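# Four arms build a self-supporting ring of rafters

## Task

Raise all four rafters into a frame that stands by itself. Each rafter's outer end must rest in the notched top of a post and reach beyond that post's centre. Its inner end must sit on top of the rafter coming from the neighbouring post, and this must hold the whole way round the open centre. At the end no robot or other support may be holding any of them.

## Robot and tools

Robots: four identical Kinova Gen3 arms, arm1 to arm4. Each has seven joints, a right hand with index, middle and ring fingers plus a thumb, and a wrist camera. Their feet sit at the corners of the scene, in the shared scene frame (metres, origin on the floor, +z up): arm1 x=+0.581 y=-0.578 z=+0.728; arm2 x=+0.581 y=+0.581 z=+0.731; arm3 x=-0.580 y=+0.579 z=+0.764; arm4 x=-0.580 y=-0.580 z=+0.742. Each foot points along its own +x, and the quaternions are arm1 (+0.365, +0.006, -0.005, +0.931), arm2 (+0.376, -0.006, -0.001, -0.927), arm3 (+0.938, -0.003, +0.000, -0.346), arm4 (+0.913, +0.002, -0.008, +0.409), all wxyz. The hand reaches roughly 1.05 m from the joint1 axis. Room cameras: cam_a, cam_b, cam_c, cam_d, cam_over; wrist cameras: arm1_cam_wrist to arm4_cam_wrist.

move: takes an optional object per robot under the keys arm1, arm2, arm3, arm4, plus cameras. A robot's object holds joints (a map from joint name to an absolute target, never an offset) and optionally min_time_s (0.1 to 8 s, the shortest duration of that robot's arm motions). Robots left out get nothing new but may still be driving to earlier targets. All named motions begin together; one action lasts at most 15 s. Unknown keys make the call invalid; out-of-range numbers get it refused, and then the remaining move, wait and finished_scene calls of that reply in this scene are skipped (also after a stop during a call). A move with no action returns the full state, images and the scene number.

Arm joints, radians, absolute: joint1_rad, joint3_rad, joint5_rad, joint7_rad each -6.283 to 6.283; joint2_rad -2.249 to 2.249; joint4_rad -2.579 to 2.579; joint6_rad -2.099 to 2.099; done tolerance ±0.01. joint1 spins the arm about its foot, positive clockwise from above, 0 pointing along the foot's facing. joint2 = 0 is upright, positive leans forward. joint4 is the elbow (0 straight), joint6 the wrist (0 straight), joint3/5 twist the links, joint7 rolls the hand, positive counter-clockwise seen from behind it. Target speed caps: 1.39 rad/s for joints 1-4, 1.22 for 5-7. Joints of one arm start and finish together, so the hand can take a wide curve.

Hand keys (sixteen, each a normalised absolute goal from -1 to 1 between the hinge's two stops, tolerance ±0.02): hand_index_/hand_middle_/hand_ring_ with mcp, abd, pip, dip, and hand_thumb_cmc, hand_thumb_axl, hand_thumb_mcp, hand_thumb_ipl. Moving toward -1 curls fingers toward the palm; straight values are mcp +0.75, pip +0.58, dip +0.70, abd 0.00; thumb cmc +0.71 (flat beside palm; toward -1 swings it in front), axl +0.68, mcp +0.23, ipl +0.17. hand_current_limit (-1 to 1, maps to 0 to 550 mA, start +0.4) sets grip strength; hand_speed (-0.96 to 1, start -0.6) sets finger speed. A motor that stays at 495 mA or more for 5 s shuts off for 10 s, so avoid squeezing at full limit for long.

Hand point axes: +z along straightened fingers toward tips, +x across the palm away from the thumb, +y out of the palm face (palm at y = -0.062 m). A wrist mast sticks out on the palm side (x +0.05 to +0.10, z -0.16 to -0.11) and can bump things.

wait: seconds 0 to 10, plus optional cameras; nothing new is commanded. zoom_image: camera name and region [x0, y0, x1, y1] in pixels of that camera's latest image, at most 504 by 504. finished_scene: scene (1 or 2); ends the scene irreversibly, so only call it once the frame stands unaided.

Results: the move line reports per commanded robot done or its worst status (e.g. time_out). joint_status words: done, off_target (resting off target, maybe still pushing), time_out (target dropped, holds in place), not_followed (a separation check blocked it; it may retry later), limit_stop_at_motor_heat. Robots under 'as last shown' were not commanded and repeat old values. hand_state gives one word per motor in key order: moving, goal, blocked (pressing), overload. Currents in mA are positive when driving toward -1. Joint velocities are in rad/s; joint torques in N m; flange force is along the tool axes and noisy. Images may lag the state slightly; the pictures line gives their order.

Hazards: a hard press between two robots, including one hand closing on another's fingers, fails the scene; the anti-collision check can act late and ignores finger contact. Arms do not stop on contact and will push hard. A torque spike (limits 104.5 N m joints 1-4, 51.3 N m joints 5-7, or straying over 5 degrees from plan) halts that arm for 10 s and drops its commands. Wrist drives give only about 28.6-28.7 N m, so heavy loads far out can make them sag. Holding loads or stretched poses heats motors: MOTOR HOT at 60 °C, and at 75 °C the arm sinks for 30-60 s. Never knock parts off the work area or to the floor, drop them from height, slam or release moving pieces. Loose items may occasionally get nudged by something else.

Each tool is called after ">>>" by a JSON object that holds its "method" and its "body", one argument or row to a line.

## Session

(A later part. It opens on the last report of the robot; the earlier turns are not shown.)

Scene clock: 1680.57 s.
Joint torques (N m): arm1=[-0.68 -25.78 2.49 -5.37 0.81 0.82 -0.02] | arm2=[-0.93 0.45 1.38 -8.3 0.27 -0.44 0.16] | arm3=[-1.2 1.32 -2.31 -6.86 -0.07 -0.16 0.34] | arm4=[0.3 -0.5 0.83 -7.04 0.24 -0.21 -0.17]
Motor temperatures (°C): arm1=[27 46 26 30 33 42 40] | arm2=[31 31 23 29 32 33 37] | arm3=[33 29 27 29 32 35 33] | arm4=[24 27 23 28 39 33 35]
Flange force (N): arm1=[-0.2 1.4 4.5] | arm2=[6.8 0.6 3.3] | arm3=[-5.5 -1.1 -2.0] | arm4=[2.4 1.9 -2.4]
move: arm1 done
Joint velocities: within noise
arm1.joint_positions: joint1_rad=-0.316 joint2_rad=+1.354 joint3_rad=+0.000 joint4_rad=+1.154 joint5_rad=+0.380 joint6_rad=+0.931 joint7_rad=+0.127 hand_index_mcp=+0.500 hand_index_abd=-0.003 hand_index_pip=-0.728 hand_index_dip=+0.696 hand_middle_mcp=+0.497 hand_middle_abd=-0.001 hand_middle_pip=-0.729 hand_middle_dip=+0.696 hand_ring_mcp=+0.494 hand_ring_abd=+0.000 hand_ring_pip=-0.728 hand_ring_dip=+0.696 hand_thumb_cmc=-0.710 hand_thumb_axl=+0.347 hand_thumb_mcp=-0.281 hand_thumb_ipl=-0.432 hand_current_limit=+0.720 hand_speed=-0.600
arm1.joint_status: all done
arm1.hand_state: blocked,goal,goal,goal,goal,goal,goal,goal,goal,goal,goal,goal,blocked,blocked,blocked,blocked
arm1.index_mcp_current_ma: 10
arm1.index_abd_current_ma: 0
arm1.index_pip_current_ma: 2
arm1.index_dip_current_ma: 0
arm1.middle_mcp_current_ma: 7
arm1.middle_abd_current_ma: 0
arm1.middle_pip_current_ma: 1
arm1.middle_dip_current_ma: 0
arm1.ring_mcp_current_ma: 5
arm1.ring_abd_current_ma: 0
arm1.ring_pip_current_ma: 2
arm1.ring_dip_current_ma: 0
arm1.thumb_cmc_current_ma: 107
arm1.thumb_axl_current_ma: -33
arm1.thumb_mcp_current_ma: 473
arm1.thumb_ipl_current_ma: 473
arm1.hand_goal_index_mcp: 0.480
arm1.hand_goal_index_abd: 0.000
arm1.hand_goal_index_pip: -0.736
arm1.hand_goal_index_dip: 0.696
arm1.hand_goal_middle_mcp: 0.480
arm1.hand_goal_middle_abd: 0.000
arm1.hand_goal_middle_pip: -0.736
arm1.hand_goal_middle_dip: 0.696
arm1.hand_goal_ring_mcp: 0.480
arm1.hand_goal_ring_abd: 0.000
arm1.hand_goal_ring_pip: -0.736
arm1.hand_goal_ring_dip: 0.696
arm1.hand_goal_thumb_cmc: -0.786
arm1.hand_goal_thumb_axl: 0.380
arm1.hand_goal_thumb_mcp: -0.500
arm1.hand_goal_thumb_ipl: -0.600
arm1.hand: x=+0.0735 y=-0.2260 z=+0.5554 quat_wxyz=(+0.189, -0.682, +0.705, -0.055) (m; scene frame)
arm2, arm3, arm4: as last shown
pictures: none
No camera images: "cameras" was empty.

>>> {"method": "move", "body": {
  "arm1": {"joints":{"joint1_rad":-0.3157,"joint2_rad":1.3552,"joint3_rad":0,"joint4_rad":1.1531,"joint5_rad":0.3799,"joint6_rad":0.9309,"joint7_rad":0.1269},"min_time_s":1},
  "cameras": []
}}

>>> {"method": "move", "body": {
  "arm1": {"joints":{"hand_current_limit":0.4,"hand_speed":-0.85,"hand_thumb_mcp":0.226,"hand_thumb_ipl":0.168}},
  "cameras": ["cam_a","cam_d","arm1_cam_wrist"]
}}

>>> {"method": "zoom_image", "body": {
  "camera": "cam_d",
  "region": [440, 300, 530, 400]
}}

Scene clock: 1688.90 s.
Joint torques (N m): arm1=[-0.83 -25.49 2.13 -5.33 0.69 0.68 0.17] | arm2=[-0.9 0.4 1.41 -8.31 0.28 -0.43 0.17] | arm3=[-1.19 1.34 -2.23 -7.01 -0.07 -0.13 0.34] | arm4=[0.26 -0.53 0.89 -7.04 0.31 -0.23 -0.18]
Motor temperatures (°C): arm1=[27 46 26 30 33 42 40] | arm2=[31 31 23 29 32 33 37] | arm3=[33 29 27 29 32 35 33] | arm4=[24 27 23 28 39 33 35]
Flange force (N): arm1=[-0.2 0.9 4.0] | arm2=[6.9 0.7 3.3] | arm3=[-5.2 -1.2 -1.3] | arm4=[2.7 2.0 -2.5]
move: arm1 done
Joint velocities: within noise
arm1.joint_positions: joint1_rad=-0.316 joint2_rad=+1.355 joint3_rad=+0.000 joint4_rad=+1.153 joint5_rad=+0.380 joint6_rad=+0.931 joint7_rad=+0.127 hand_index_mcp=+0.500 hand_index_abd=-0.003 hand_index_pip=-0.728 hand_index_dip=+0.696 hand_middle_mcp=+0.497 hand_middle_abd=-0.001 hand_middle_pip=-0.729 hand_middle_dip=+0.696 hand_ring_mcp=+0.494 hand_ring_abd=+0.000 hand_ring_pip=-0.728 hand_ring_dip=+0.696 hand_thumb_cmc=-0.710 hand_thumb_axl=+0.347 hand_thumb_mcp=-0.281 hand_thumb_ipl=-0.432 hand_current_limit=+0.720 hand_speed=-0.600
arm1.joint_status: all done
arm1.hand_state: blocked,goal,goal,goal,goal,goal,goal,goal,goal,goal,goal,goal,blocked,blocked,blocked,blocked
arm1.index_mcp_current_ma: 10
arm1.index_abd_current_ma: 0
arm1.index_pip_current_ma: 2
arm1.index_dip_current_ma: 0
arm1.middle_mcp_current_ma: 7
arm1.middle_abd_current_ma: 0
arm1.middle_pip_current_ma: 1
arm1.middle_dip_current_ma: 0
arm1.ring_mcp_current_ma: 5
arm1.ring_abd_current_ma: 0
arm1.ring_pip_current_ma: 2
arm1.ring_dip_current_ma: 0
arm1.thumb_cmc_current_ma: 107
arm1.thumb_axl_current_ma: -33
arm1.thumb_mcp_current_ma: 473
arm1.thumb_ipl_current_ma: 473
arm1.hand_goal_index_mcp: 0.480
arm1.hand_goal_index_abd: 0.000
arm1.hand_goal_index_pip: -0.736
arm1.hand_goal_index_dip: 0.696
arm1.hand_goal_middle_mcp: 0.480
arm1.hand_goal_middle_abd: 0.000
arm1.hand_goal_middle_pip: -0.736
arm1.hand_goal_middle_dip: 0.696
arm1.hand_goal_ring_mcp: 0.480
arm1.hand_goal_ring_abd: 0.000
arm1.hand_goal_ring_pip: -0.736
arm1.hand_goal_ring_dip: 0.696
arm1.hand_goal_thumb_cmc: -0.786
arm1.hand_goal_thumb_axl: 0.380
arm1.hand_goal_thumb_mcp: -0.500
arm1.hand_goal_thumb_ipl: -0.600
arm1.hand: x=+0.0735 y=-0.2259 z=+0.5547 quat_wxyz=(+0.189, -0.682, +0.705, -0.055) (m; scene frame)
arm2, arm3, arm4: as last shown
pictures: none
No camera images: "cameras" was empty.

Scene clock: 1691.20 s.
Joint torques (N m): arm1=[-0.86 -23.74 1.89 -5.99 0.61 -0.29 -0.06] | arm2=[-0.95 0.39 1.4 -8.3 0.27 -0.48 0.14] | arm3=[-1.19 1.32 -2.36 -6.97 -0.05 -0.15 0.3] | arm4=[0.33 -0.47 0.83 -7.08 0.29 -0.22 -0.15]
Motor temperatures (°C): arm1=[27 46 26 30 33 42 40] | arm2=[31 31 23 29 32 33 37] | arm3=[33 29 27 29 32 35 33] | arm4=[24 27 23 28 39 33 35]
Flange force (N): arm1=[0.0 -3.1 -0.3] | arm2=[6.8 0.7 3.1] | arm3=[-5.8 -1.3 -1.5] | arm4=[2.5 1.9 -2.3]
move: arm1 done
Joint velocities: within noise
arm1.joint_positions: joint1_rad=-0.316 joint2_rad=+1.355 joint3_rad=+0.000 joint4_rad=+1.153 joint5_rad=+0.380 joint6_rad=+0.931 joint7_rad=+0.127 hand_index_mcp=+0.496 hand_index_abd=-0.003 hand_index_pip=-0.728 hand_index_dip=+0.696 hand_middle_mcp=+0.493 hand_middle_abd=-0.001 hand_middle_pip=-0.729 hand_middle_dip=+0.696 hand_ring_mcp=+0.490 hand_ring_abd=+0.000 hand_ring_pip=-0.728 hand_ring_dip=+0.696 hand_thumb_cmc=-0.784 hand_thumb_axl=+0.379 hand_thumb_mcp=+0.217 hand_thumb_ipl=+0.164 hand_current_limit=+0.400 hand_speed=-0.850
arm1.joint_status: all done
arm1.hand_state: goal,goal,goal,goal,goal,goal,goal,goal,goal,goal,goal,goal,goal,goal,goal,goal
arm1.index_mcp_current_ma: 7
arm1.index_abd_current_ma: 0
arm1.index_pip_current_ma: 2
arm1.index_dip_current_ma: 0
arm1.middle_mcp_current_ma: 5
arm1.middle_abd_current_ma: 0
arm1.middle_pip_current_ma: 1
arm1.middle_dip_current_ma: 0
arm1.ring_mcp_current_ma: 3
arm1.ring_abd_current_ma: 0
arm1.ring_pip_current_ma: 2
arm1.ring_dip_current_ma: 0
arm1.thumb_cmc_current_ma: 0
arm1.thumb_axl_current_ma: 0
arm1.thumb_mcp_current_ma: -3
arm1.thumb_ipl_current_ma: -1
arm1.hand_goal_index_mcp: 0.480
arm1.hand_goal_index_abd: 0.000
arm1.hand_goal_index_pip: -0.736
arm1.hand_goal_index_dip: 0.696
arm1.hand_goal_middle_mcp: 0.480
arm1.hand_goal_middle_abd: 0.000
arm1.hand_goal_middle_pip: -0.736
arm1.hand_goal_middle_dip: 0.696
arm1.hand_goal_ring_mcp: 0.480
arm1.hand_goal_ring_abd: 0.000
arm1.hand_goal_ring_pip: -0.736
arm1.hand_goal_ring_dip: 0.696
arm1.hand_goal_thumb_cmc: -0.786
arm1.hand_goal_thumb_axl: 0.380
arm1.hand_goal_thumb_mcp: 0.226
arm1.hand_goal_thumb_ipl: 0.168
arm1.hand: x=+0.0735 y=-0.2259 z=+0.5547 quat_wxyz=(+0.189, -0.682, +0.705, -0.055) (m; scene frame)
arm2, arm3, arm4: as last shown
pictures: arm1_cam_wrist, cam_a, cam_d

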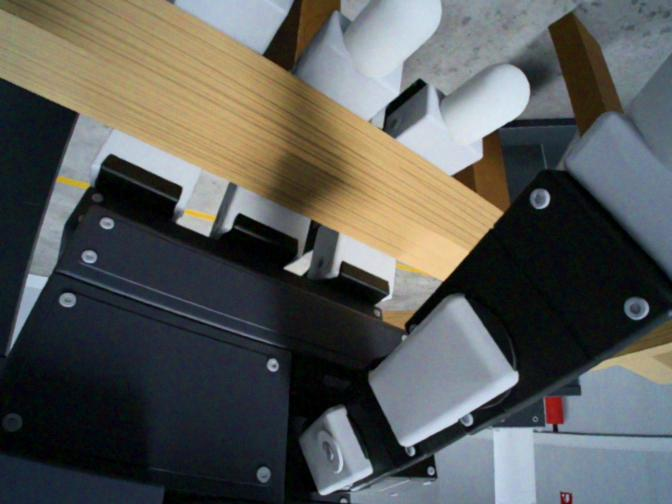

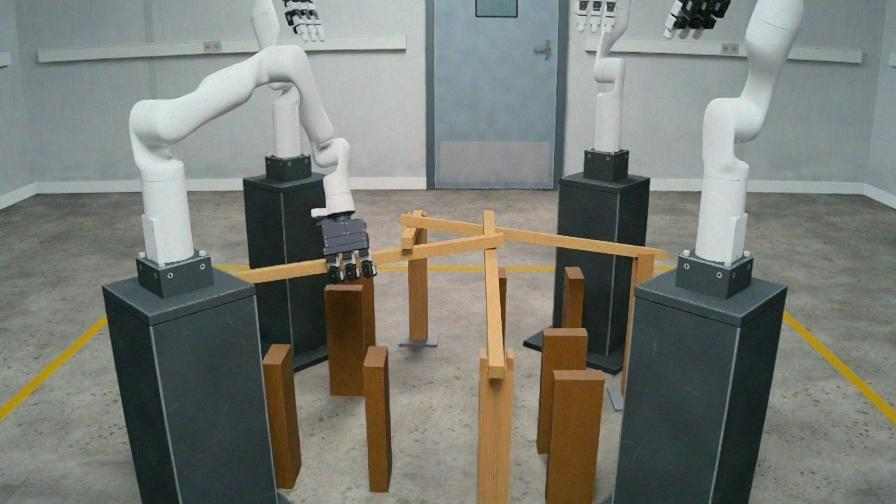

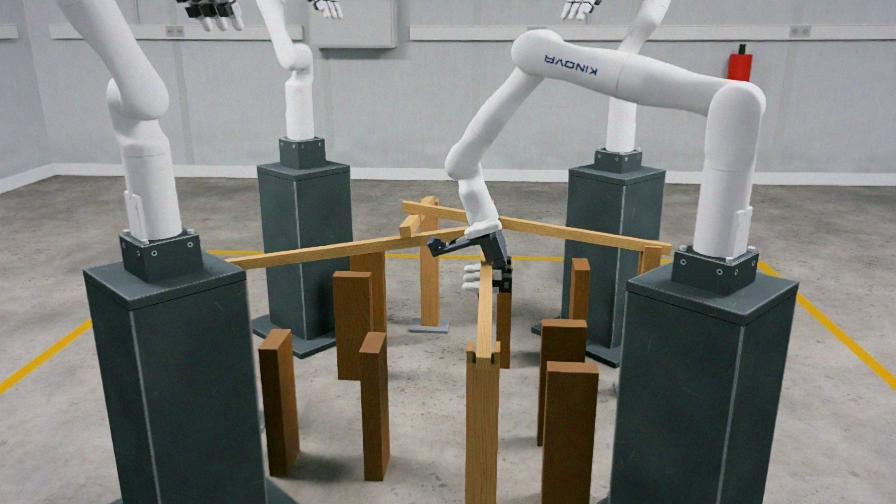

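Scaled by 5.040 from the camera's 896x504 image, which has a finer 1280x720 frame.

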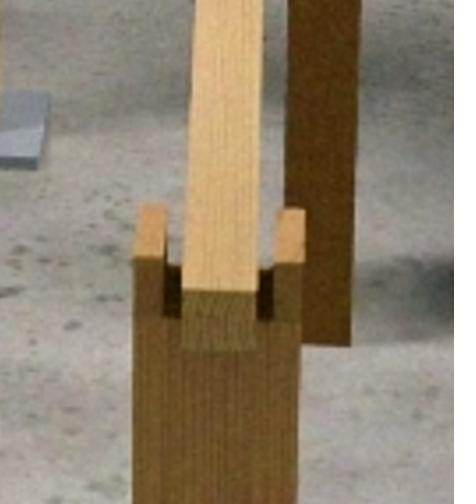

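>>> {"method": "move", "body": {
  "arm1": {"joints":{"joint1_rad":-0.3157,"joint2_rad":1.3600,"joint3_rad":0,"joint4_rad":1.1504,"joint5_rad":0.3804,"joint6_rad":0.9289,"joint7_rad":0.1260},"min_time_s":1},
  "cameras": ["cam_d"]
}}

>>> {"method": "move", "body": {
  "arm1": {"joints":{"hand_thumb_axl":0.678,"hand_index_pip":0.577,"hand_middle_pip":0.577,"hand_ring_pip":0.577}},
  "cameras": ["cam_a","cam_d","cam_b","cam_c"]
}}

>>> {"method": "zoom_image", "body": {
  "camera": "cam_d",
  "region": [440, 300, 530, 400]
}}

>>> {"method": "zoom_image", "body": {
  "camera": "cam_a",
  "region": [380, 190, 540, 280]
}}

Scene clock: 1700.97 s.
Joint torques (N m): arm1=[-1.21 -22.54 1.27 -5.28 0.29 -0.18 0.05] | arm2=[-0.96 0.42 1.44 -8.29 0.28 -0.43 0.16] | arm3=[-1.12 1.4 -2.26 -6.95 -0.11 -0.14 0.34] | arm4=[0.23 -0.5 0.9 -7.15 0.29 -0.25 -0.14]
Motor temperatures (°C): arm1=[27 46 26 30 33 42 40] | arm2=[31 31 23 29 32 33 37] | arm3=[33 29 27 29 32 35 33] | arm4=[24 27 23 28 39 33 35]
Flange force (N): arm1=[-1.2 -3.2 -1.5] | arm2=[7.0 0.8 3.2] | arm3=[-5.4 -1.3 -1.5] | arm4=[2.8 1.9 -2.1]
move: arm1 done
Joint velocities: within noise
arm1.joint_positions: joint1_rad=-0.316 joint2_rad=+1.360 joint3_rad=+0.000 joint4_rad=+1.150 joint5_rad=+0.380 joint6_rad=+0.929 joint7_rad=+0.126 hand_index_mcp=+0.493 hand_index_abd=-0.002 hand_index_pip=-0.728 hand_index_dip=+0.696 hand_middle_mcp=+0.490 hand_middle_abd=-0.001 hand_middle_pip=-0.729 hand_middle_dip=+0.696 hand_ring_mcp=+0.486 hand_ring_abd=+0.000 hand_ring_pip=-0.728 hand_ring_dip=+0.696 hand_thumb_cmc=-0.784 hand_thumb_axl=+0.379 hand_thumb_mcp=+0.217 hand_thumb_ipl=+0.164 hand_current_limit=+0.400 hand_speed=-0.850
arm1.joint_status: all done
arm1.hand_state: goal,goal,goal,goal,goal,goal,goal,goal,goal,goal,goal,goal,goal,goal,goal,goal
arm1.index_mcp_current_ma: 5
arm1.index_abd_current_ma: 0
arm1.index_pip_current_ma: 2
arm1.index_dip_current_ma: 0
arm1.middle_mcp_current_ma: 3
arm1.middle_abd_current_ma: 0
arm1.middle_pip_current_ma: 1
arm1.middle_dip_current_ma: 0
arm1.ring_mcp_current_ma: 1
arm1.ring_abd_current_ma: 0
arm1.ring_pip_current_ma: 2
arm1.ring_dip_current_ma: 0
arm1.thumb_cmc_current_ma: 0
arm1.thumb_axl_current_ma: 0
arm1.thumb_mcp_current_ma: -3
arm1.thumb_ipl_current_ma: -1
arm1.hand_goal_index_mcp: 0.480
arm1.hand_goal_index_abd: 0.000
arm1.hand_goal_index_pip: -0.736
arm1.hand_goal_index_dip: 0.696
arm1.hand_goal_middle_mcp: 0.480
arm1.hand_goal_middle_abd: 0.000
arm1.hand_goal_middle_pip: -0.736
arm1.hand_goal_middle_dip: 0.696
arm1.hand_goal_ring_mcp: 0.480
arm1.hand_goal_ring_abd: 0.000
arm1.hand_goal_ring_pip: -0.736
arm1.hand_goal_ring_dip: 0.696
arm1.hand_goal_thumb_cmc: -0.786
arm1.hand_goal_thumb_axl: 0.380
arm1.hand_goal_thumb_mcp: 0.226
arm1.hand_goal_thumb_ipl: 0.168
arm1.hand: x=+0.0735 y=-0.2260 z=+0.5523 quat_wxyz=(+0.189, -0.682, +0.705, -0.055) (m; scene frame)
arm2, arm3, arm4: as last shown
pictures: cam_d

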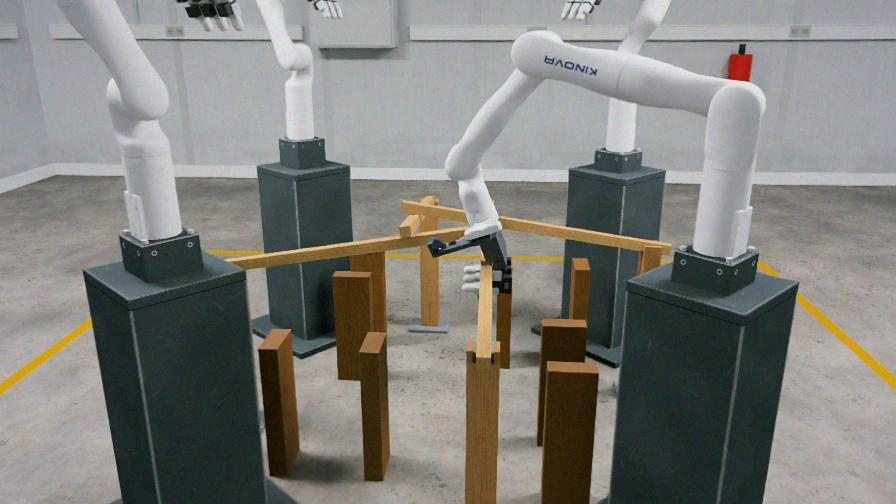

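Scene clock: 1703.90 s.
Joint torques (N m): arm1=[-1.44 -22.95 1.16 -5.76 0.33 -0.43 0.03] | arm2=[-0.91 0.43 1.41 -8.33 0.31 -0.43 0.16] | arm3=[-1.16 1.4 -2.28 -6.87 -0.08 -0.13 0.31] | arm4=[0.31 -0.47 0.87 -7.09 0.31 -0.22 -0.15]
Motor temperatures (°C): arm1=[27 46 26 30 33 42 40] | arm2=[31 30 23 29 32 33 37] | arm3=[33 29 27 29 32 35 33] | arm4=[24 27 23 28 39 33 35]
Flange force (N): arm1=[-1.1 -4.0 -1.2] | arm2=[6.9 0.7 3.4] | arm3=[-5.5 -1.2 -1.8] | arm4=[2.7 1.9 -2.3]
move: arm1 done
Joint velocities: within noise
arm1.joint_positions: joint1_rad=-0.316 joint2_rad=+1.360 joint3_rad=+0.000 joint4_rad=+1.150 joint5_rad=+0.380 joint6_rad=+0.929 joint7_rad=+0.126 hand_index_mcp=+0.492 hand_index_abd=-0.002 hand_index_pip=+0.575 hand_index_dip=+0.696 hand_middle_mcp=+0.488 hand_middle_abd=-0.001 hand_middle_pip=+0.575 hand_middle_dip=+0.696 hand_ring_mcp=+0.485 hand_ring_abd=+0.000 hand_ring_pip=+0.574 hand_ring_dip=+0.696 hand_thumb_cmc=-0.784 hand_thumb_axl=+0.676 hand_thumb_mcp=+0.217 hand_thumb_ipl=+0.164 hand_current_limit=+0.400 hand_speed=-0.850
arm1.joint_status: all done
arm1.hand_state: goal,goal,goal,goal,goal,goal,goal,goal,goal,goal,goal,goal,goal,goal,goal,goal
arm1.index_mcp_current_ma: 4
arm1.index_abd_current_ma: 0
arm1.index_pip_current_ma: 0
arm1.index_dip_current_ma: 0
arm1.middle_mcp_current_ma: 2
arm1.middle_abd_current_ma: 0
arm1.middle_pip_current_ma: 0
arm1.middle_dip_current_ma: 0
arm1.ring_mcp_current_ma: 1
arm1.ring_abd_current_ma: 0
arm1.ring_pip_current_ma: 0
arm1.ring_dip_current_ma: 0
arm1.thumb_cmc_current_ma: 0
arm1.thumb_axl_current_ma: 0
arm1.thumb_mcp_current_ma: -3
arm1.thumb_ipl_current_ma: -1
arm1.hand_goal_index_mcp: 0.480
arm1.hand_goal_index_abd: 0.000
arm1.hand_goal_index_pip: 0.578
arm1.hand_goal_index_dip: 0.696
arm1.hand_goal_middle_mcp: 0.480
arm1.hand_goal_middle_abd: 0.000
arm1.hand_goal_middle_pip: 0.578
arm1.hand_goal_middle_dip: 0.696
arm1.hand_goal_ring_mcp: 0.480
arm1.hand_goal_ring_abd: 0.000
arm1.hand_goal_ring_pip: 0.578
arm1.hand_goal_ring_dip: 0.696
arm1.hand_goal_thumb_cmc: -0.786
arm1.hand_goal_thumb_axl: 0.678
arm1.hand_goal_thumb_mcp: 0.226
arm1.hand_goal_thumb_ipl: 0.168
arm1.hand: x=+0.0735 y=-0.2260 z=+0.5523 quat_wxyz=(+0.189, -0.682, +0.705, -0.055) (m; scene frame)
arm2, arm4: as last shown
arm3.joint_positions: joint1_rad=-0.260 joint2_rad=-0.450 joint3_rad=+0.000 joint4_rad=+1.500 joint5_rad=+0.000 joint6_rad=+1.970 joint7_rad=+0.180 hand_index_mcp=+0.481 hand_index_abd=-0.001 hand_index_pip=+0.576 hand_index_dip=+0.696 hand_middle_mcp=+0.482 hand_middle_abd=+0.001 hand_middle_pip=+0.576 hand_middle_dip=+0.696 hand_ring_mcp=+0.481 hand_ring_abd=+0.001 hand_ring_pip=+0.576 hand_ring_dip=+0.696 hand_thumb_cmc=-0.785 hand_thumb_axl=+0.680 hand_thumb_mcp=+0.215 hand_thumb_ipl=+0.164 hand_current_limit=+0.400 hand_speed=-0.600
arm3.joint_status: not commanded
arm3.hand_state: goal,goal,goal,goal,goal,goal,goal,goal,goal,goal,goal,goal,goal,goal,goal,goal
arm3.index_mcp_current_ma: 0
arm3.index_abd_current_ma: 0
arm3.index_pip_current_ma: 0
arm3.index_dip_current_ma: 0
arm3.middle_mcp_current_ma: 0
arm3.middle_abd_current_ma: 0
arm3.middle_pip_current_ma: 0
arm3.middle_dip_current_ma: 0
arm3.ring_mcp_current_ma: 0
arm3.ring_abd_current_ma: 0
arm3.ring_pip_current_ma: 0
arm3.ring_dip_current_ma: 0
arm3.thumb_cmc_current_ma: 0
arm3.thumb_axl_current_ma: 1
arm3.thumb_mcp_current_ma: -11
arm3.thumb_ipl_current_ma: -2
arm3.hand_goal_index_mcp: 0.480
arm3.hand_goal_index_abd: 0.000
arm3.hand_goal_index_pip: 0.578
arm3.hand_goal_index_dip: 0.696
arm3.hand_goal_middle_mcp: 0.480
arm3.hand_goal_middle_abd: 0.000
arm3.hand_goal_middle_pip: 0.578
arm3.hand_goal_middle_dip: 0.696
arm3.hand_goal_ring_mcp: 0.480
arm3.hand_goal_ring_abd: 0.000
arm3.hand_goal_ring_pip: 0.578
arm3.hand_goal_ring_dip: 0.696
arm3.hand_goal_thumb_cmc: -0.786
arm3.hand_goal_thumb_axl: 0.678
arm3.hand_goal_thumb_mcp: 0.226
arm3.hand_goal_thumb_ipl: 0.168
arm3.hand: x=-0.3995 y=+0.4614 z=+1.2953 quat_wxyz=(+0.056, +0.793, +0.606, +0.025) (m; scene frame)
pictures: cam_a, cam_b, cam_c, cam_d

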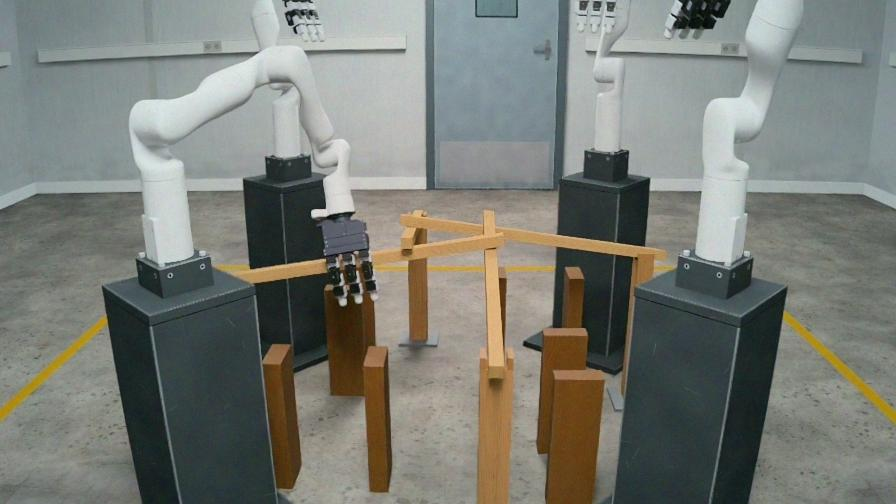

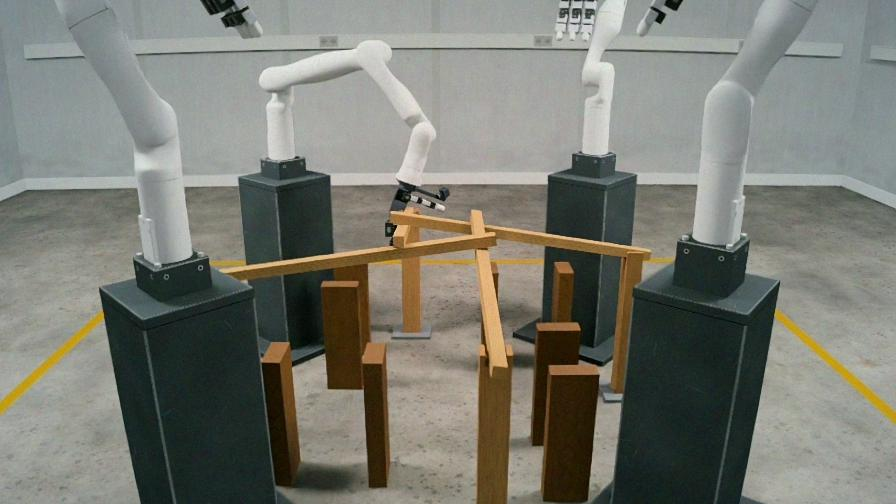

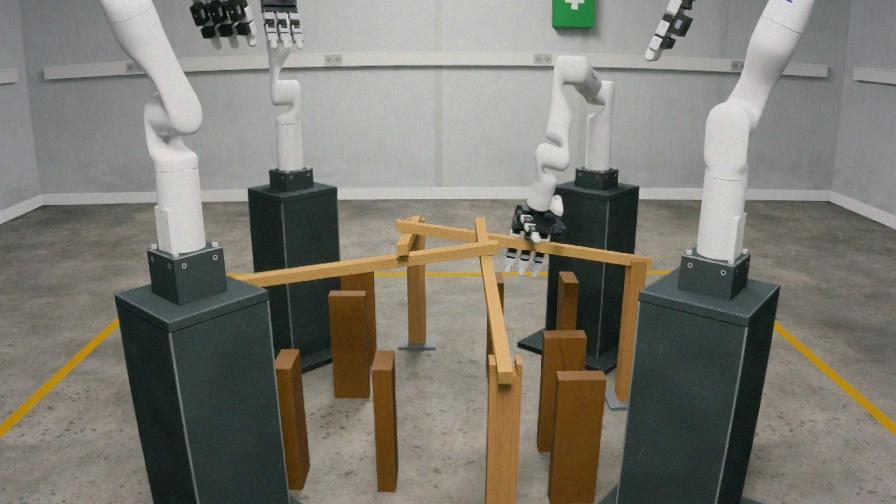

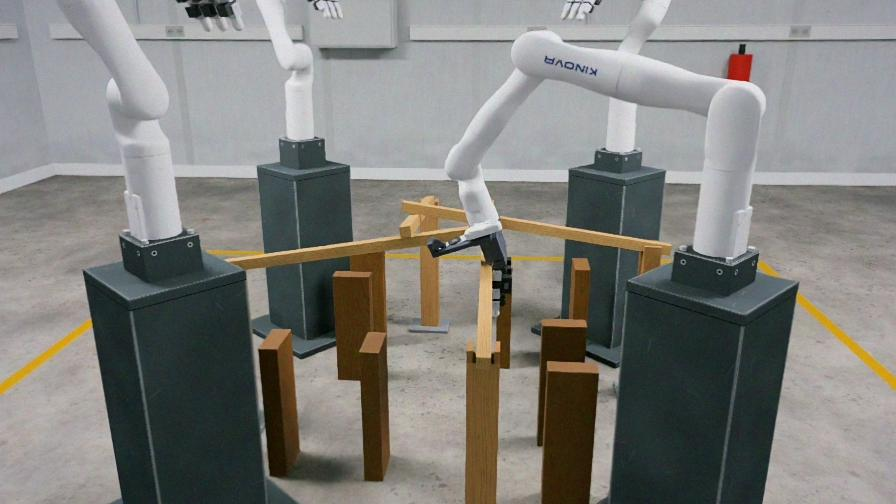

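Scaled by 5.040 from the camera's 896x504 image, which has a finer 1280x720 frame.

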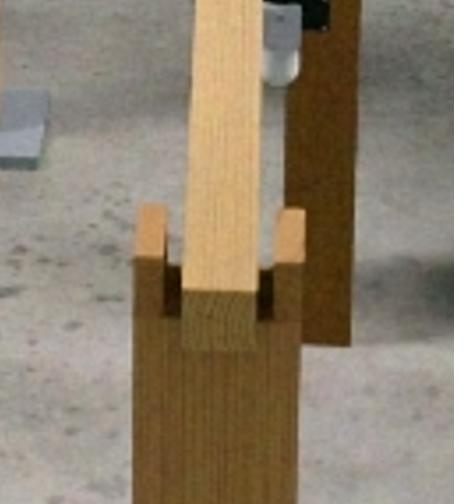

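Scaled by 3.150 from the camera's 896x504 image, which has a finer 1280x720 frame.

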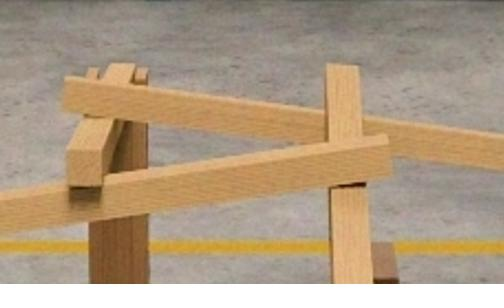

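>>> {"method": "move", "body": {
  "arm1": {"joints":{"joint1_rad":-0.3027,"joint2_rad":1.3377,"joint3_rad":0,"joint4_rad":1.2247,"joint5_rad":0.4013,"joint6_rad":0.8781,"joint7_rad":0.1093},"min_time_s":1.5},
  "cameras": ["cam_d","cam_a"]
}}

>>> {"method": "move", "body": {
  "arm1": {"joints":{"joint1_rad":-0.3513,"joint2_rad":0.9940,"joint3_rad":0,"joint4_rad":1.3883,"joint5_rad":0.3375,"joint6_rad":1.0569,"joint7_rad":0.1539},"min_time_s":2.5},
  "cameras": ["cam_d","cam_a"]
}}

>>> {"method": "move", "body": {
  "arm1": {"joints":{"joint1_rad":-0.1,"joint2_rad":0.35,"joint3_rad":0,"joint4_rad":1.413,"joint5_rad":0.15,"joint6_rad":1.45,"joint7_rad":0.2,"hand_speed":-0.6},"min_time_s":2},
  "cameras": ["cam_a","cam_b","cam_c","cam_d","cam_over"]
}}

>>> {"method": "zoom_image", "body": {
  "camera": "cam_over",
  "region": [260, 90, 660, 460]
}}

>>> {"method": "zoom_image", "body": {
  "camera": "cam_a",
  "region": [380, 190, 540, 400]
}}

>>> {"method": "zoom_image", "body": {
  "camera": "cam_d",
  "region": [380, 190, 540, 400]
}}

Scene clock: 1733.40 s.
Joint torques (N m): arm1=[-0.64 -21.95 1.85 -4.32 0.38 0.44 -0.03] | arm2=[-0.93 0.46 1.41 -8.32 0.29 -0.47 0.15] | arm3=[-1.15 1.29 -2.28 -6.88 -0.07 -0.18 0.29] | arm4=[0.33 -0.46 0.84 -7.05 0.29 -0.22 -0.16]
Motor temperatures (°C): arm1=[27 45 26 30 33 42 40] | arm2=[31 30 23 29 32 33 37] | arm3=[33 29 27 29 32 35 33] | arm4=[24 27 23 28 39 33 35]
Flange force (N): arm1=[-1.1 -1.5 -1.3] | arm2=[6.9 0.6 3.3] | arm3=[-5.6 -1.1 -2.0] | arm4=[2.5 1.9 -2.4]
move: arm1 done
Joint velocities: within noise
arm1.joint_positions: joint1_rad=-0.303 joint2_rad=+1.338 joint3_rad=+0.000 joint4_rad=+1.225 joint5_rad=+0.401 joint6_rad=+0.878 joint7_rad=+0.109 hand_index_mcp=+0.481 hand_index_abd=-0.002 hand_index_pip=+0.575 hand_index_dip=+0.696 hand_middle_mcp=+0.481 hand_middle_abd=-0.001 hand_middle_pip=+0.575 hand_middle_dip=+0.696 hand_ring_mcp=+0.481 hand_ring_abd=+0.000 hand_ring_pip=+0.574 hand_ring_dip=+0.696 hand_thumb_cmc=-0.784 hand_thumb_axl=+0.676 hand_thumb_mcp=+0.217 hand_thumb_ipl=+0.164 hand_current_limit=+0.400 hand_speed=-0.850
arm1.joint_status: all done
arm1.hand_state: goal,goal,goal,goal,goal,goal,goal,goal,goal,goal,goal,goal,goal,goal,goal,goal
arm1.index_mcp_current_ma: 0
arm1.index_abd_current_ma: 0
arm1.index_pip_current_ma: 0
arm1.index_dip_current_ma: 0
arm1.middle_mcp_current_ma: 0
arm1.middle_abd_current_ma: 0
arm1.middle_pip_current_ma: 0
arm1.middle_dip_current_ma: 0
arm1.ring_mcp_current_ma: 0
arm1.ring_abd_current_ma: 0
arm1.ring_pip_current_ma: 0
arm1.ring_dip_current_ma: 0
arm1.thumb_cmc_current_ma: 0
arm1.thumb_axl_current_ma: 0
arm1.thumb_mcp_current_ma: -3
arm1.thumb_ipl_current_ma: -1
arm1.hand_goal_index_mcp: 0.480
arm1.hand_goal_index_abd: 0.000
arm1.hand_goal_index_pip: 0.578
arm1.hand_goal_index_dip: 0.696
arm1.hand_goal_middle_mcp: 0.480
arm1.hand_goal_middle_abd: 0.000
arm1.hand_goal_middle_pip: 0.578
arm1.hand_goal_middle_dip: 0.696
arm1.hand_goal_ring_mcp: 0.480
arm1.hand_goal_ring_abd: 0.000
arm1.hand_goal_ring_pip: 0.578
arm1.hand_goal_ring_dip: 0.696
arm1.hand_goal_thumb_cmc: -0.786
arm1.hand_goal_thumb_axl: 0.678
arm1.hand_goal_thumb_mcp: 0.226
arm1.hand_goal_thumb_ipl: 0.168
arm1.hand: x=+0.0912 y=-0.2257 z=+0.5520 quat_wxyz=(+0.189, -0.681, +0.705, -0.055) (m; scene frame)
arm2.joint_positions: joint1_rad=+0.439 joint2_rad=-0.420 joint3_rad=+0.000 joint4_rad=+1.413 joint5_rad=+0.000 joint6_rad=+1.980 joint7_rad=+0.200 hand_index_mcp=+0.482 hand_index_abd=+0.000 hand_index_pip=+0.576 hand_index_dip=+0.696 hand_middle_mcp=+0.482 hand_middle_abd=+0.000 hand_middle_pip=+0.576 hand_middle_dip=+0.696 hand_ring_mcp=+0.482 hand_ring_abd=+0.000 hand_ring_pip=+0.576 hand_ring_dip=+0.696 hand_thumb_cmc=-0.785 hand_thumb_axl=+0.679 hand_thumb_mcp=+0.217 hand_thumb_ipl=+0.164 hand_current_limit=+0.400 hand_speed=-0.600
arm2.joint_status: not commanded
arm2.hand_state: goal,goal,goal,goal,goal,goal,goal,goal,goal,goal,goal,goal,goal,goal,goal,goal
arm2.index_mcp_current_ma: 9
arm2.index_abd_current_ma: -2
arm2.index_pip_current_ma: -7
arm2.index_dip_current_ma: 0
arm2.middle_mcp_current_ma: 9
arm2.middle_abd_current_ma: 0
arm2.middle_pip_current_ma: -7
arm2.middle_dip_current_ma: 0
arm2.ring_mcp_current_ma: 9
arm2.ring_abd_current_ma: 0
arm2.ring_pip_current_ma: -7
arm2.ring_dip_current_ma: 0
arm2.thumb_cmc_current_ma: 5
arm2.thumb_axl_current_ma: 8
arm2.thumb_mcp_current_ma: -55
arm2.thumb_ipl_current_ma: -23
arm2.hand_goal_index_mcp: 0.480
arm2.hand_goal_index_abd: 0.000
arm2.hand_goal_index_pip: 0.578
arm2.hand_goal_index_dip: 0.696
arm2.hand_goal_middle_mcp: 0.480
arm2.hand_goal_middle_abd: 0.000
arm2.hand_goal_middle_pip: 0.578
arm2.hand_goal_middle_dip: 0.696
arm2.hand_goal_ring_mcp: 0.480
arm2.hand_goal_ring_abd: 0.000
arm2.hand_goal_ring_pip: 0.578
arm2.hand_goal_ring_dip: 0.696
arm2.hand_goal_thumb_cmc: -0.786
arm2.hand_goal_thumb_axl: 0.678
arm2.hand_goal_thumb_mcp: 0.226
arm2.hand_goal_thumb_ipl: 0.168
arm2.hand: x=+0.3603 y=+0.5390 z=+1.2917 quat_wxyz=(+0.069, +0.864, -0.495, -0.058) (m; scene frame)
arm3, arm4: as last shown
pictures: cam_a, cam_d

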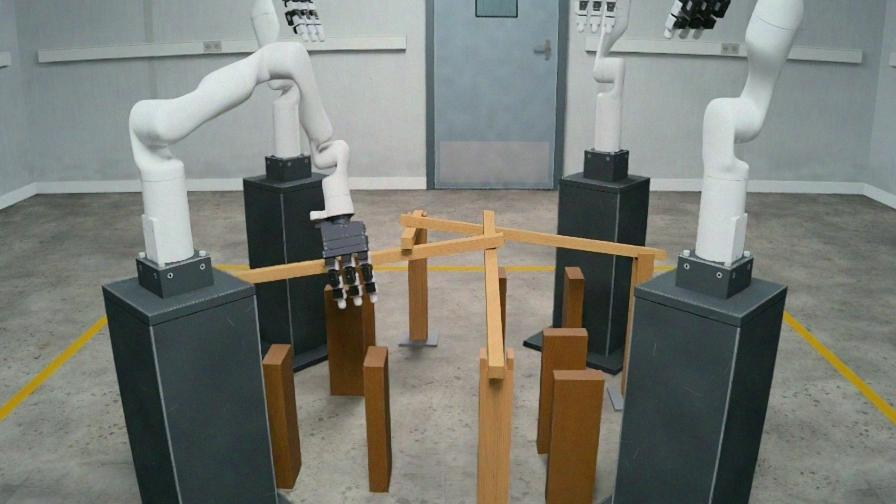

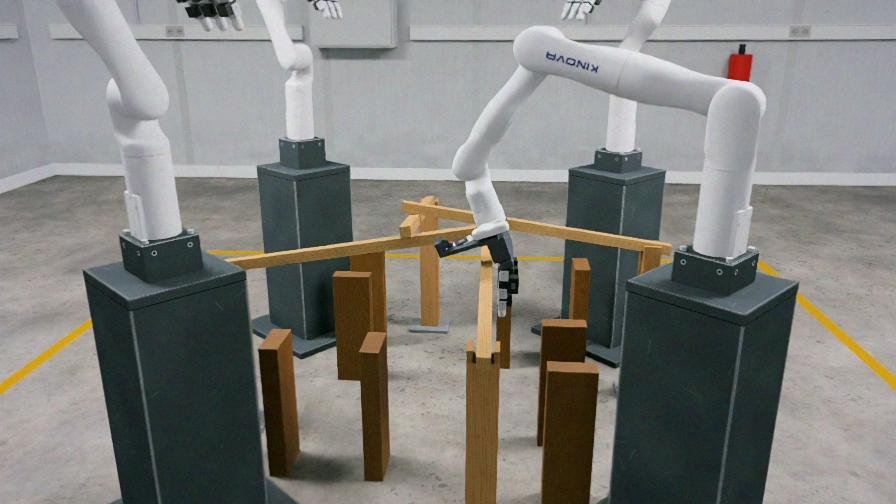

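Scene clock: 1736.20 s.
Joint torques (N m): arm1=[-0.64 -20.42 1.63 -5.34 0.44 0.42 -0.01] | arm2=[-0.94 0.4 1.45 -8.27 0.29 -0.46 0.16] | arm3=[-1.2 1.29 -2.26 -6.94 -0.04 -0.16 0.33] | arm4=[0.28 -0.45 0.94 -7.07 0.29 -0.23 -0.15]
Motor temperatures (°C): arm1=[27 46 26 30 33 42 40] | arm2=[31 30 23 29 32 33 37] | arm3=[33 29 27 29 32 35 33] | arm4=[24 27 23 28 39 33 35]
Flange force (N): arm1=[-1.0 -1.6 -0.9] | arm2=[7.0 0.8 3.0] | arm3=[-5.4 -1.1 -1.7] | arm4=[2.9 1.9 -2.4]
move: arm1 done
Joint velocities: within noise
arm1.joint_positions: joint1_rad=-0.351 joint2_rad=+0.994 joint3_rad=+0.000 joint4_rad=+1.388 joint5_rad=+0.337 joint6_rad=+1.057 joint7_rad=+0.154 hand_index_mcp=+0.481 hand_index_abd=-0.002 hand_index_pip=+0.575 hand_index_dip=+0.696 hand_middle_mcp=+0.481 hand_middle_abd=-0.001 hand_middle_pip=+0.575 hand_middle_dip=+0.696 hand_ring_mcp=+0.481 hand_ring_abd=+0.000 hand_ring_pip=+0.574 hand_ring_dip=+0.696 hand_thumb_cmc=-0.785 hand_thumb_axl=+0.676 hand_thumb_mcp=+0.217 hand_thumb_ipl=+0.164 hand_current_limit=+0.400 hand_speed=-0.850
arm1.joint_status: all done
arm1.hand_state: goal,goal,goal,goal,goal,goal,goal,goal,goal,goal,goal,goal,goal,goal,goal,goal
arm1.index_mcp_current_ma: 0
arm1.index_abd_current_ma: 0
arm1.index_pip_current_ma: 0
arm1.index_dip_current_ma: 0
arm1.middle_mcp_current_ma: 0
arm1.middle_abd_current_ma: 0
arm1.middle_pip_current_ma: 0
arm1.middle_dip_current_ma: 0
arm1.ring_mcp_current_ma: 0
arm1.ring_abd_current_ma: 0
arm1.ring_pip_current_ma: 0
arm1.ring_dip_current_ma: 0
arm1.thumb_cmc_current_ma: 0
arm1.thumb_axl_current_ma: 0
arm1.thumb_mcp_current_ma: -3
arm1.thumb_ipl_current_ma: -1
arm1.hand_goal_index_mcp: 0.480
arm1.hand_goal_index_abd: 0.000
arm1.hand_goal_index_pip: 0.578
arm1.hand_goal_index_dip: 0.696
arm1.hand_goal_middle_mcp: 0.480
arm1.hand_goal_middle_abd: 0.000
arm1.hand_goal_middle_pip: 0.578
arm1.hand_goal_middle_dip: 0.696
arm1.hand_goal_ring_mcp: 0.480
arm1.hand_goal_ring_abd: 0.000
arm1.hand_goal_ring_pip: 0.578
arm1.hand_goal_ring_dip: 0.696
arm1.hand_goal_thumb_cmc: -0.786
arm1.hand_goal_thumb_axl: 0.678
arm1.hand_goal_thumb_mcp: 0.226
arm1.hand_goal_thumb_ipl: 0.168
arm1.hand: x=+0.0912 y=-0.2581 z=+0.7190 quat_wxyz=(+0.189, -0.681, +0.705, -0.055) (m; scene frame)
arm2, arm3, arm4: as last shown
pictures: cam_a, cam_d

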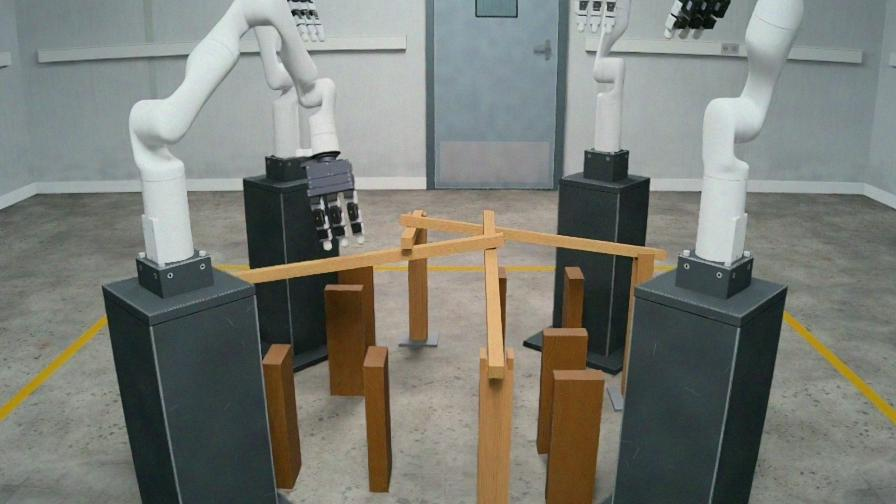

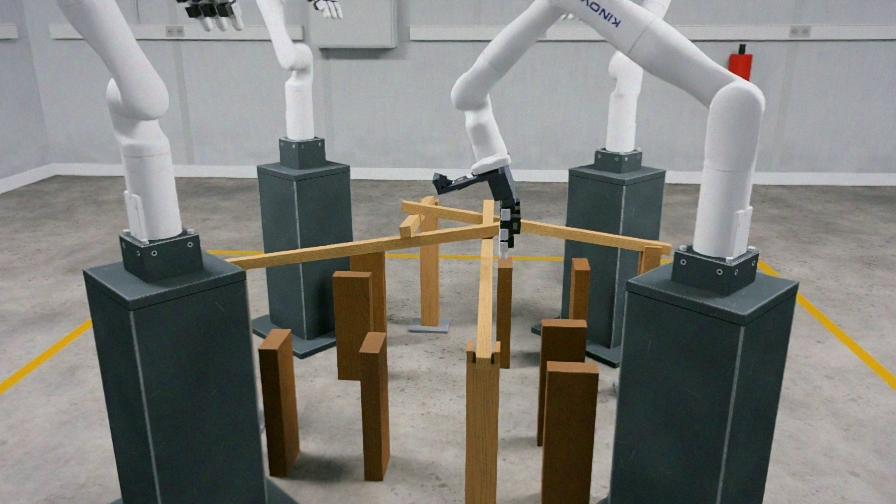

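Scene clock: 1738.50 s.
Joint torques (N m): arm1=[-0.77 -13.57 0.91 -8.23 0.27 -0.29 -0.04] | arm2=[-0.93 0.47 1.41 -8.28 0.29 -0.44 0.16] | arm3=[-1.18 1.32 -2.32 -6.94 -0.08 -0.16 0.33] | arm4=[0.33 -0.42 0.92 -7.09 0.25 -0.22 -0.18]
Motor temperatures (°C): arm1=[27 46 26 30 33 42 40] | arm2=[31 30 23 29 32 33 37] | arm3=[33 29 27 29 32 35 33] | arm4=[24 27 23 28 39 33 35]
Flange force (N): arm1=[-0.7 -2.3 -0.5] | arm2=[6.9 0.6 3.2] | arm3=[-5.6 -1.2 -1.7] | arm4=[2.7 1.8 -2.2]
move: arm1 done
Joint velocities: within noise
arm1.joint_positions: joint1_rad=-0.100 joint2_rad=+0.350 joint3_rad=+0.000 joint4_rad=+1.413 joint5_rad=+0.150 joint6_rad=+1.450 joint7_rad=+0.200 hand_index_mcp=+0.481 hand_index_abd=-0.002 hand_index_pip=+0.576 hand_index_dip=+0.696 hand_middle_mcp=+0.481 hand_middle_abd=-0.001 hand_middle_pip=+0.576 hand_middle_dip=+0.696 hand_ring_mcp=+0.481 hand_ring_abd=+0.000 hand_ring_pip=+0.575 hand_ring_dip=+0.696 hand_thumb_cmc=-0.785 hand_thumb_axl=+0.676 hand_thumb_mcp=+0.217 hand_thumb_ipl=+0.164 hand_current_limit=+0.400 hand_speed=-0.600
arm1.joint_status: all done
arm1.hand_state: goal,goal,goal,goal,goal,goal,goal,goal,goal,goal,goal,goal,goal,goal,goal,goal
arm1.index_mcp_current_ma: 0
arm1.index_abd_current_ma: 0
arm1.index_pip_current_ma: 0
arm1.index_dip_current_ma: 0
arm1.middle_mcp_current_ma: 0
arm1.middle_abd_current_ma: 0
arm1.middle_pip_current_ma: 0
arm1.middle_dip_current_ma: 0
arm1.ring_mcp_current_ma: 0
arm1.ring_abd_current_ma: 0
arm1.ring_pip_current_ma: 0
arm1.ring_dip_current_ma: 0
arm1.thumb_cmc_current_ma: 0
arm1.thumb_axl_current_ma: 0
arm1.thumb_mcp_current_ma: -3
arm1.thumb_ipl_current_ma: -1
arm1.hand_goal_index_mcp: 0.480
arm1.hand_goal_index_abd: 0.000
arm1.hand_goal_index_pip: 0.578
arm1.hand_goal_index_dip: 0.696
arm1.hand_goal_middle_mcp: 0.480
arm1.hand_goal_middle_abd: 0.000
arm1.hand_goal_middle_pip: 0.578
arm1.hand_goal_middle_dip: 0.696
arm1.hand_goal_ring_mcp: 0.480
arm1.hand_goal_ring_abd: 0.000
arm1.hand_goal_ring_pip: 0.578
arm1.hand_goal_ring_dip: 0.696
arm1.hand_goal_thumb_cmc: -0.786
arm1.hand_goal_thumb_axl: 0.678
arm1.hand_goal_thumb_mcp: 0.226
arm1.hand_goal_thumb_ipl: 0.168
arm1.hand: x=+0.2135 y=-0.2110 z=+1.0526 quat_wxyz=(+0.082, -0.540, +0.837, +0.001) (m; scene frame)
arm2, arm3: as last shown
arm4.joint_positions: joint1_rad=-0.040 joint2_rad=-0.380 joint3_rad=+0.000 joint4_rad=+1.490 joint5_rad=+0.000 joint6_rad=+1.980 joint7_rad=+0.240 hand_index_mcp=+0.482 hand_index_abd=+0.000 hand_index_pip=+0.576 hand_index_dip=+0.696 hand_middle_mcp=+0.482 hand_middle_abd=+0.000 hand_middle_pip=+0.576 hand_middle_dip=+0.696 hand_ring_mcp=+0.482 hand_ring_abd=+0.002 hand_ring_pip=+0.576 hand_ring_dip=+0.696 hand_thumb_cmc=-0.785 hand_thumb_axl=+0.679 hand_thumb_mcp=+0.216 hand_thumb_ipl=+0.164 hand_current_limit=+0.400 hand_speed=-0.600
arm4.joint_status: not commanded
arm4.hand_state: goal,goal,goal,goal,goal,goal,goal,goal,goal,goal,goal,goal,goal,goal,goal,goal
arm4.index_mcp_current_ma: 4
arm4.index_abd_current_ma: 0
arm4.index_pip_current_ma: -3
arm4.index_dip_current_ma: 0
arm4.middle_mcp_current_ma: 4
arm4.middle_abd_current_ma: 0
arm4.middle_pip_current_ma: -4
arm4.middle_dip_current_ma: 0
arm4.ring_mcp_current_ma: 4
arm4.ring_abd_current_ma: 3
arm4.ring_pip_current_ma: -3
arm4.ring_dip_current_ma: 0
arm4.thumb_cmc_current_ma: 1
arm4.thumb_axl_current_ma: 2
arm4.thumb_mcp_current_ma: -37
arm4.thumb_ipl_current_ma: -13
arm4.hand_goal_index_mcp: 0.480
arm4.hand_goal_index_abd: 0.000
arm4.hand_goal_index_pip: 0.578
arm4.hand_goal_index_dip: 0.696
arm4.hand_goal_middle_mcp: 0.480
arm4.hand_goal_middle_abd: 0.000
arm4.hand_goal_middle_pip: 0.578
arm4.hand_goal_middle_dip: 0.696
arm4.hand_goal_ring_mcp: 0.480
arm4.hand_goal_ring_abd: 0.000
arm4.hand_goal_ring_pip: 0.578
arm4.hand_goal_ring_dip: 0.696
arm4.hand_goal_thumb_cmc: -0.786
arm4.hand_goal_thumb_axl: 0.678
arm4.hand_goal_thumb_mcp: 0.226
arm4.hand_goal_thumb_ipl: 0.168
arm4.hand: x=-0.4200 y=-0.4261 z=+1.2644 quat_wxyz=(+0.016, +0.222, +0.974, +0.030) (m; scene frame)
pictures: cam_a, cam_b, cam_c, cam_d, cam_over

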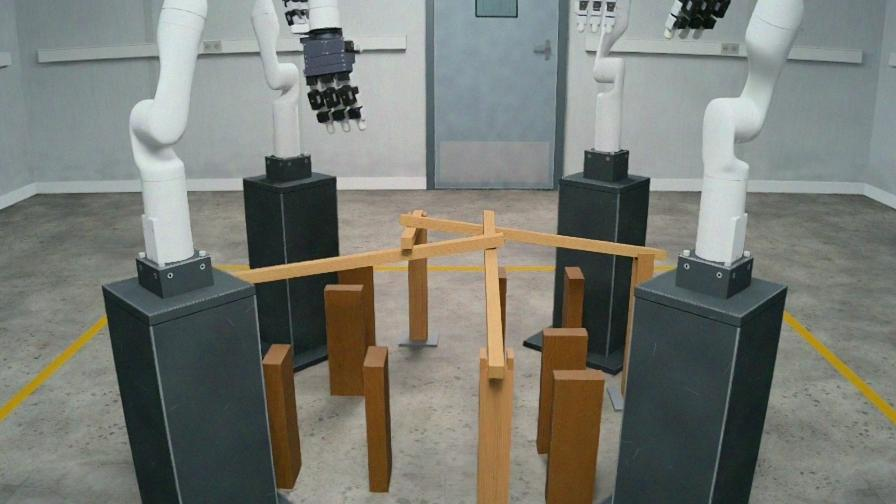

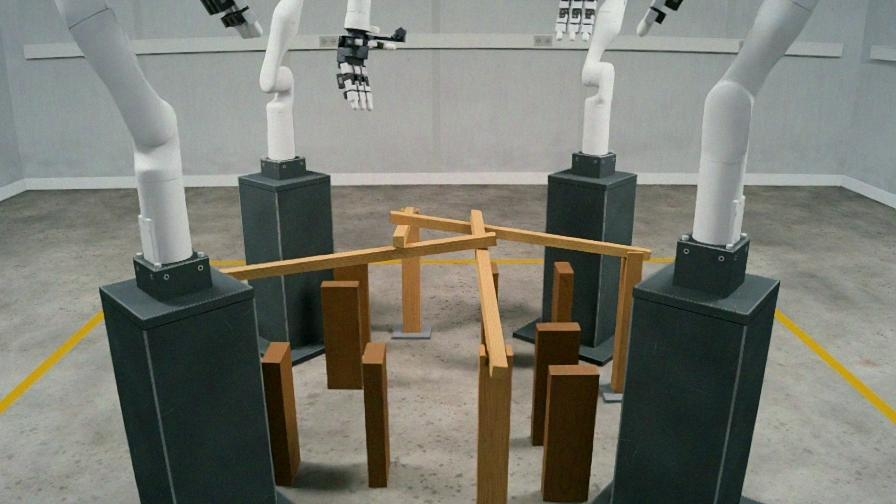

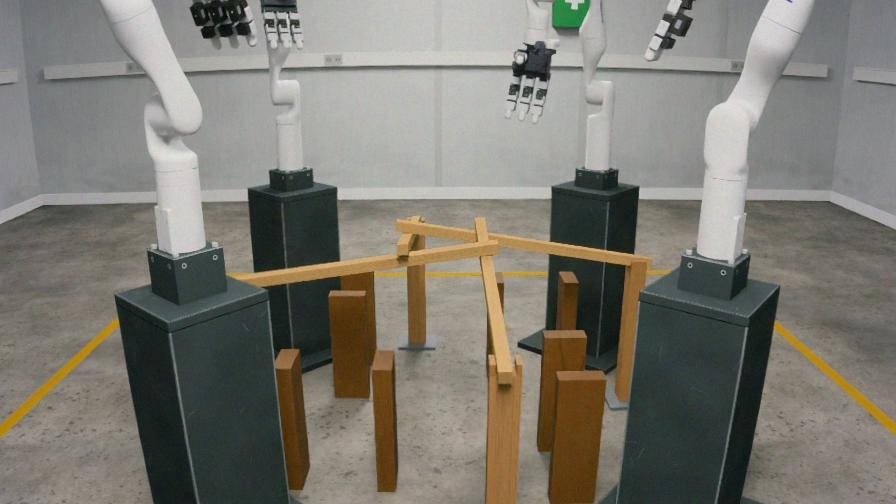

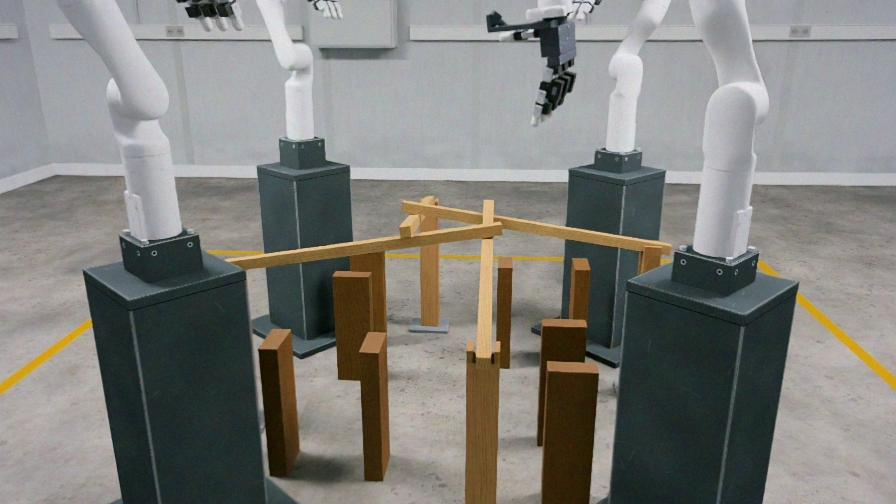

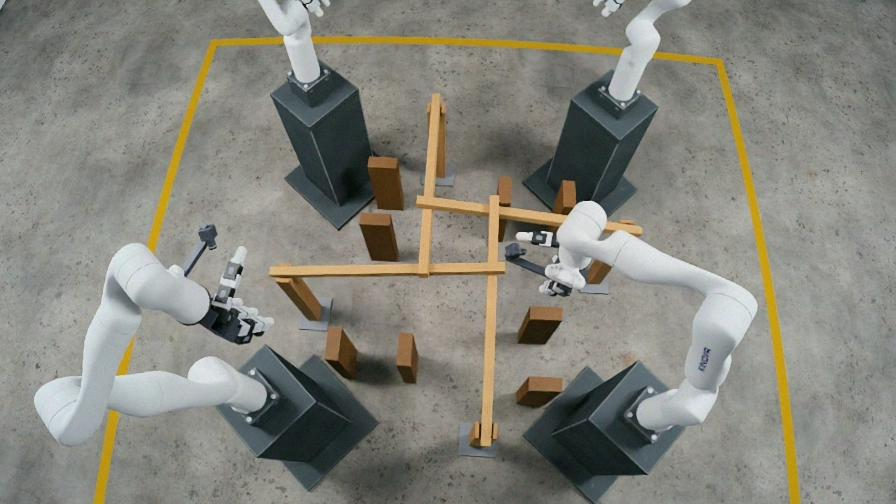

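Scaled by 1.260 from the camera's 896x504 image, which has a finer 1280x720 frame.

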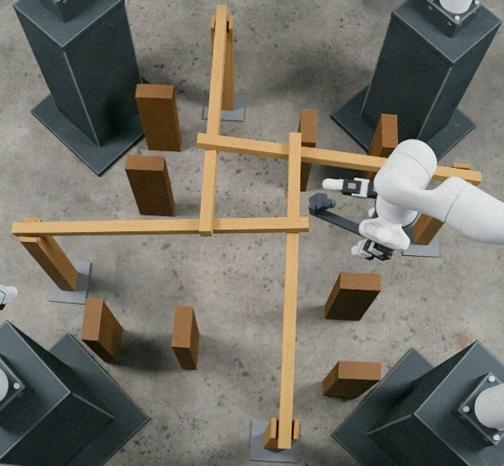

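Scaled by 2.400 from the camera's 896x504 image, which has a finer 1280x720 frame.

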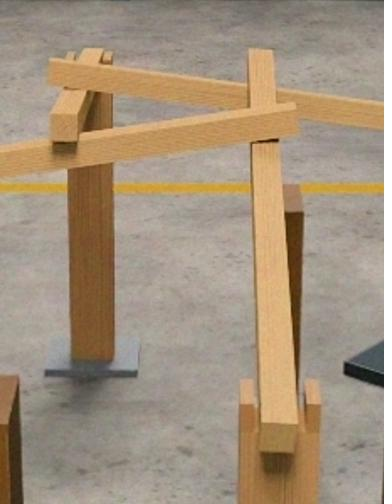

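Scaled by 2.400 from the camera's 896x504 image, which has a finer 1280x720 frame.

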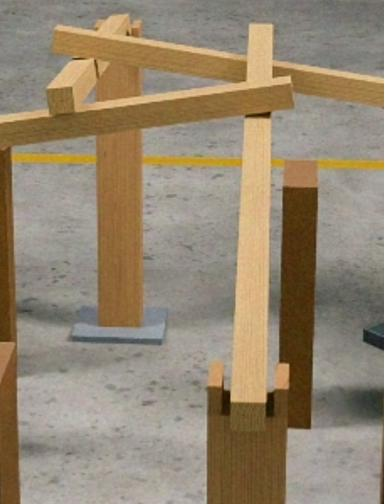

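>>> {"method": "finished_scene", "body": {
  "scene": 2
}}

The scene is finished: the task was done.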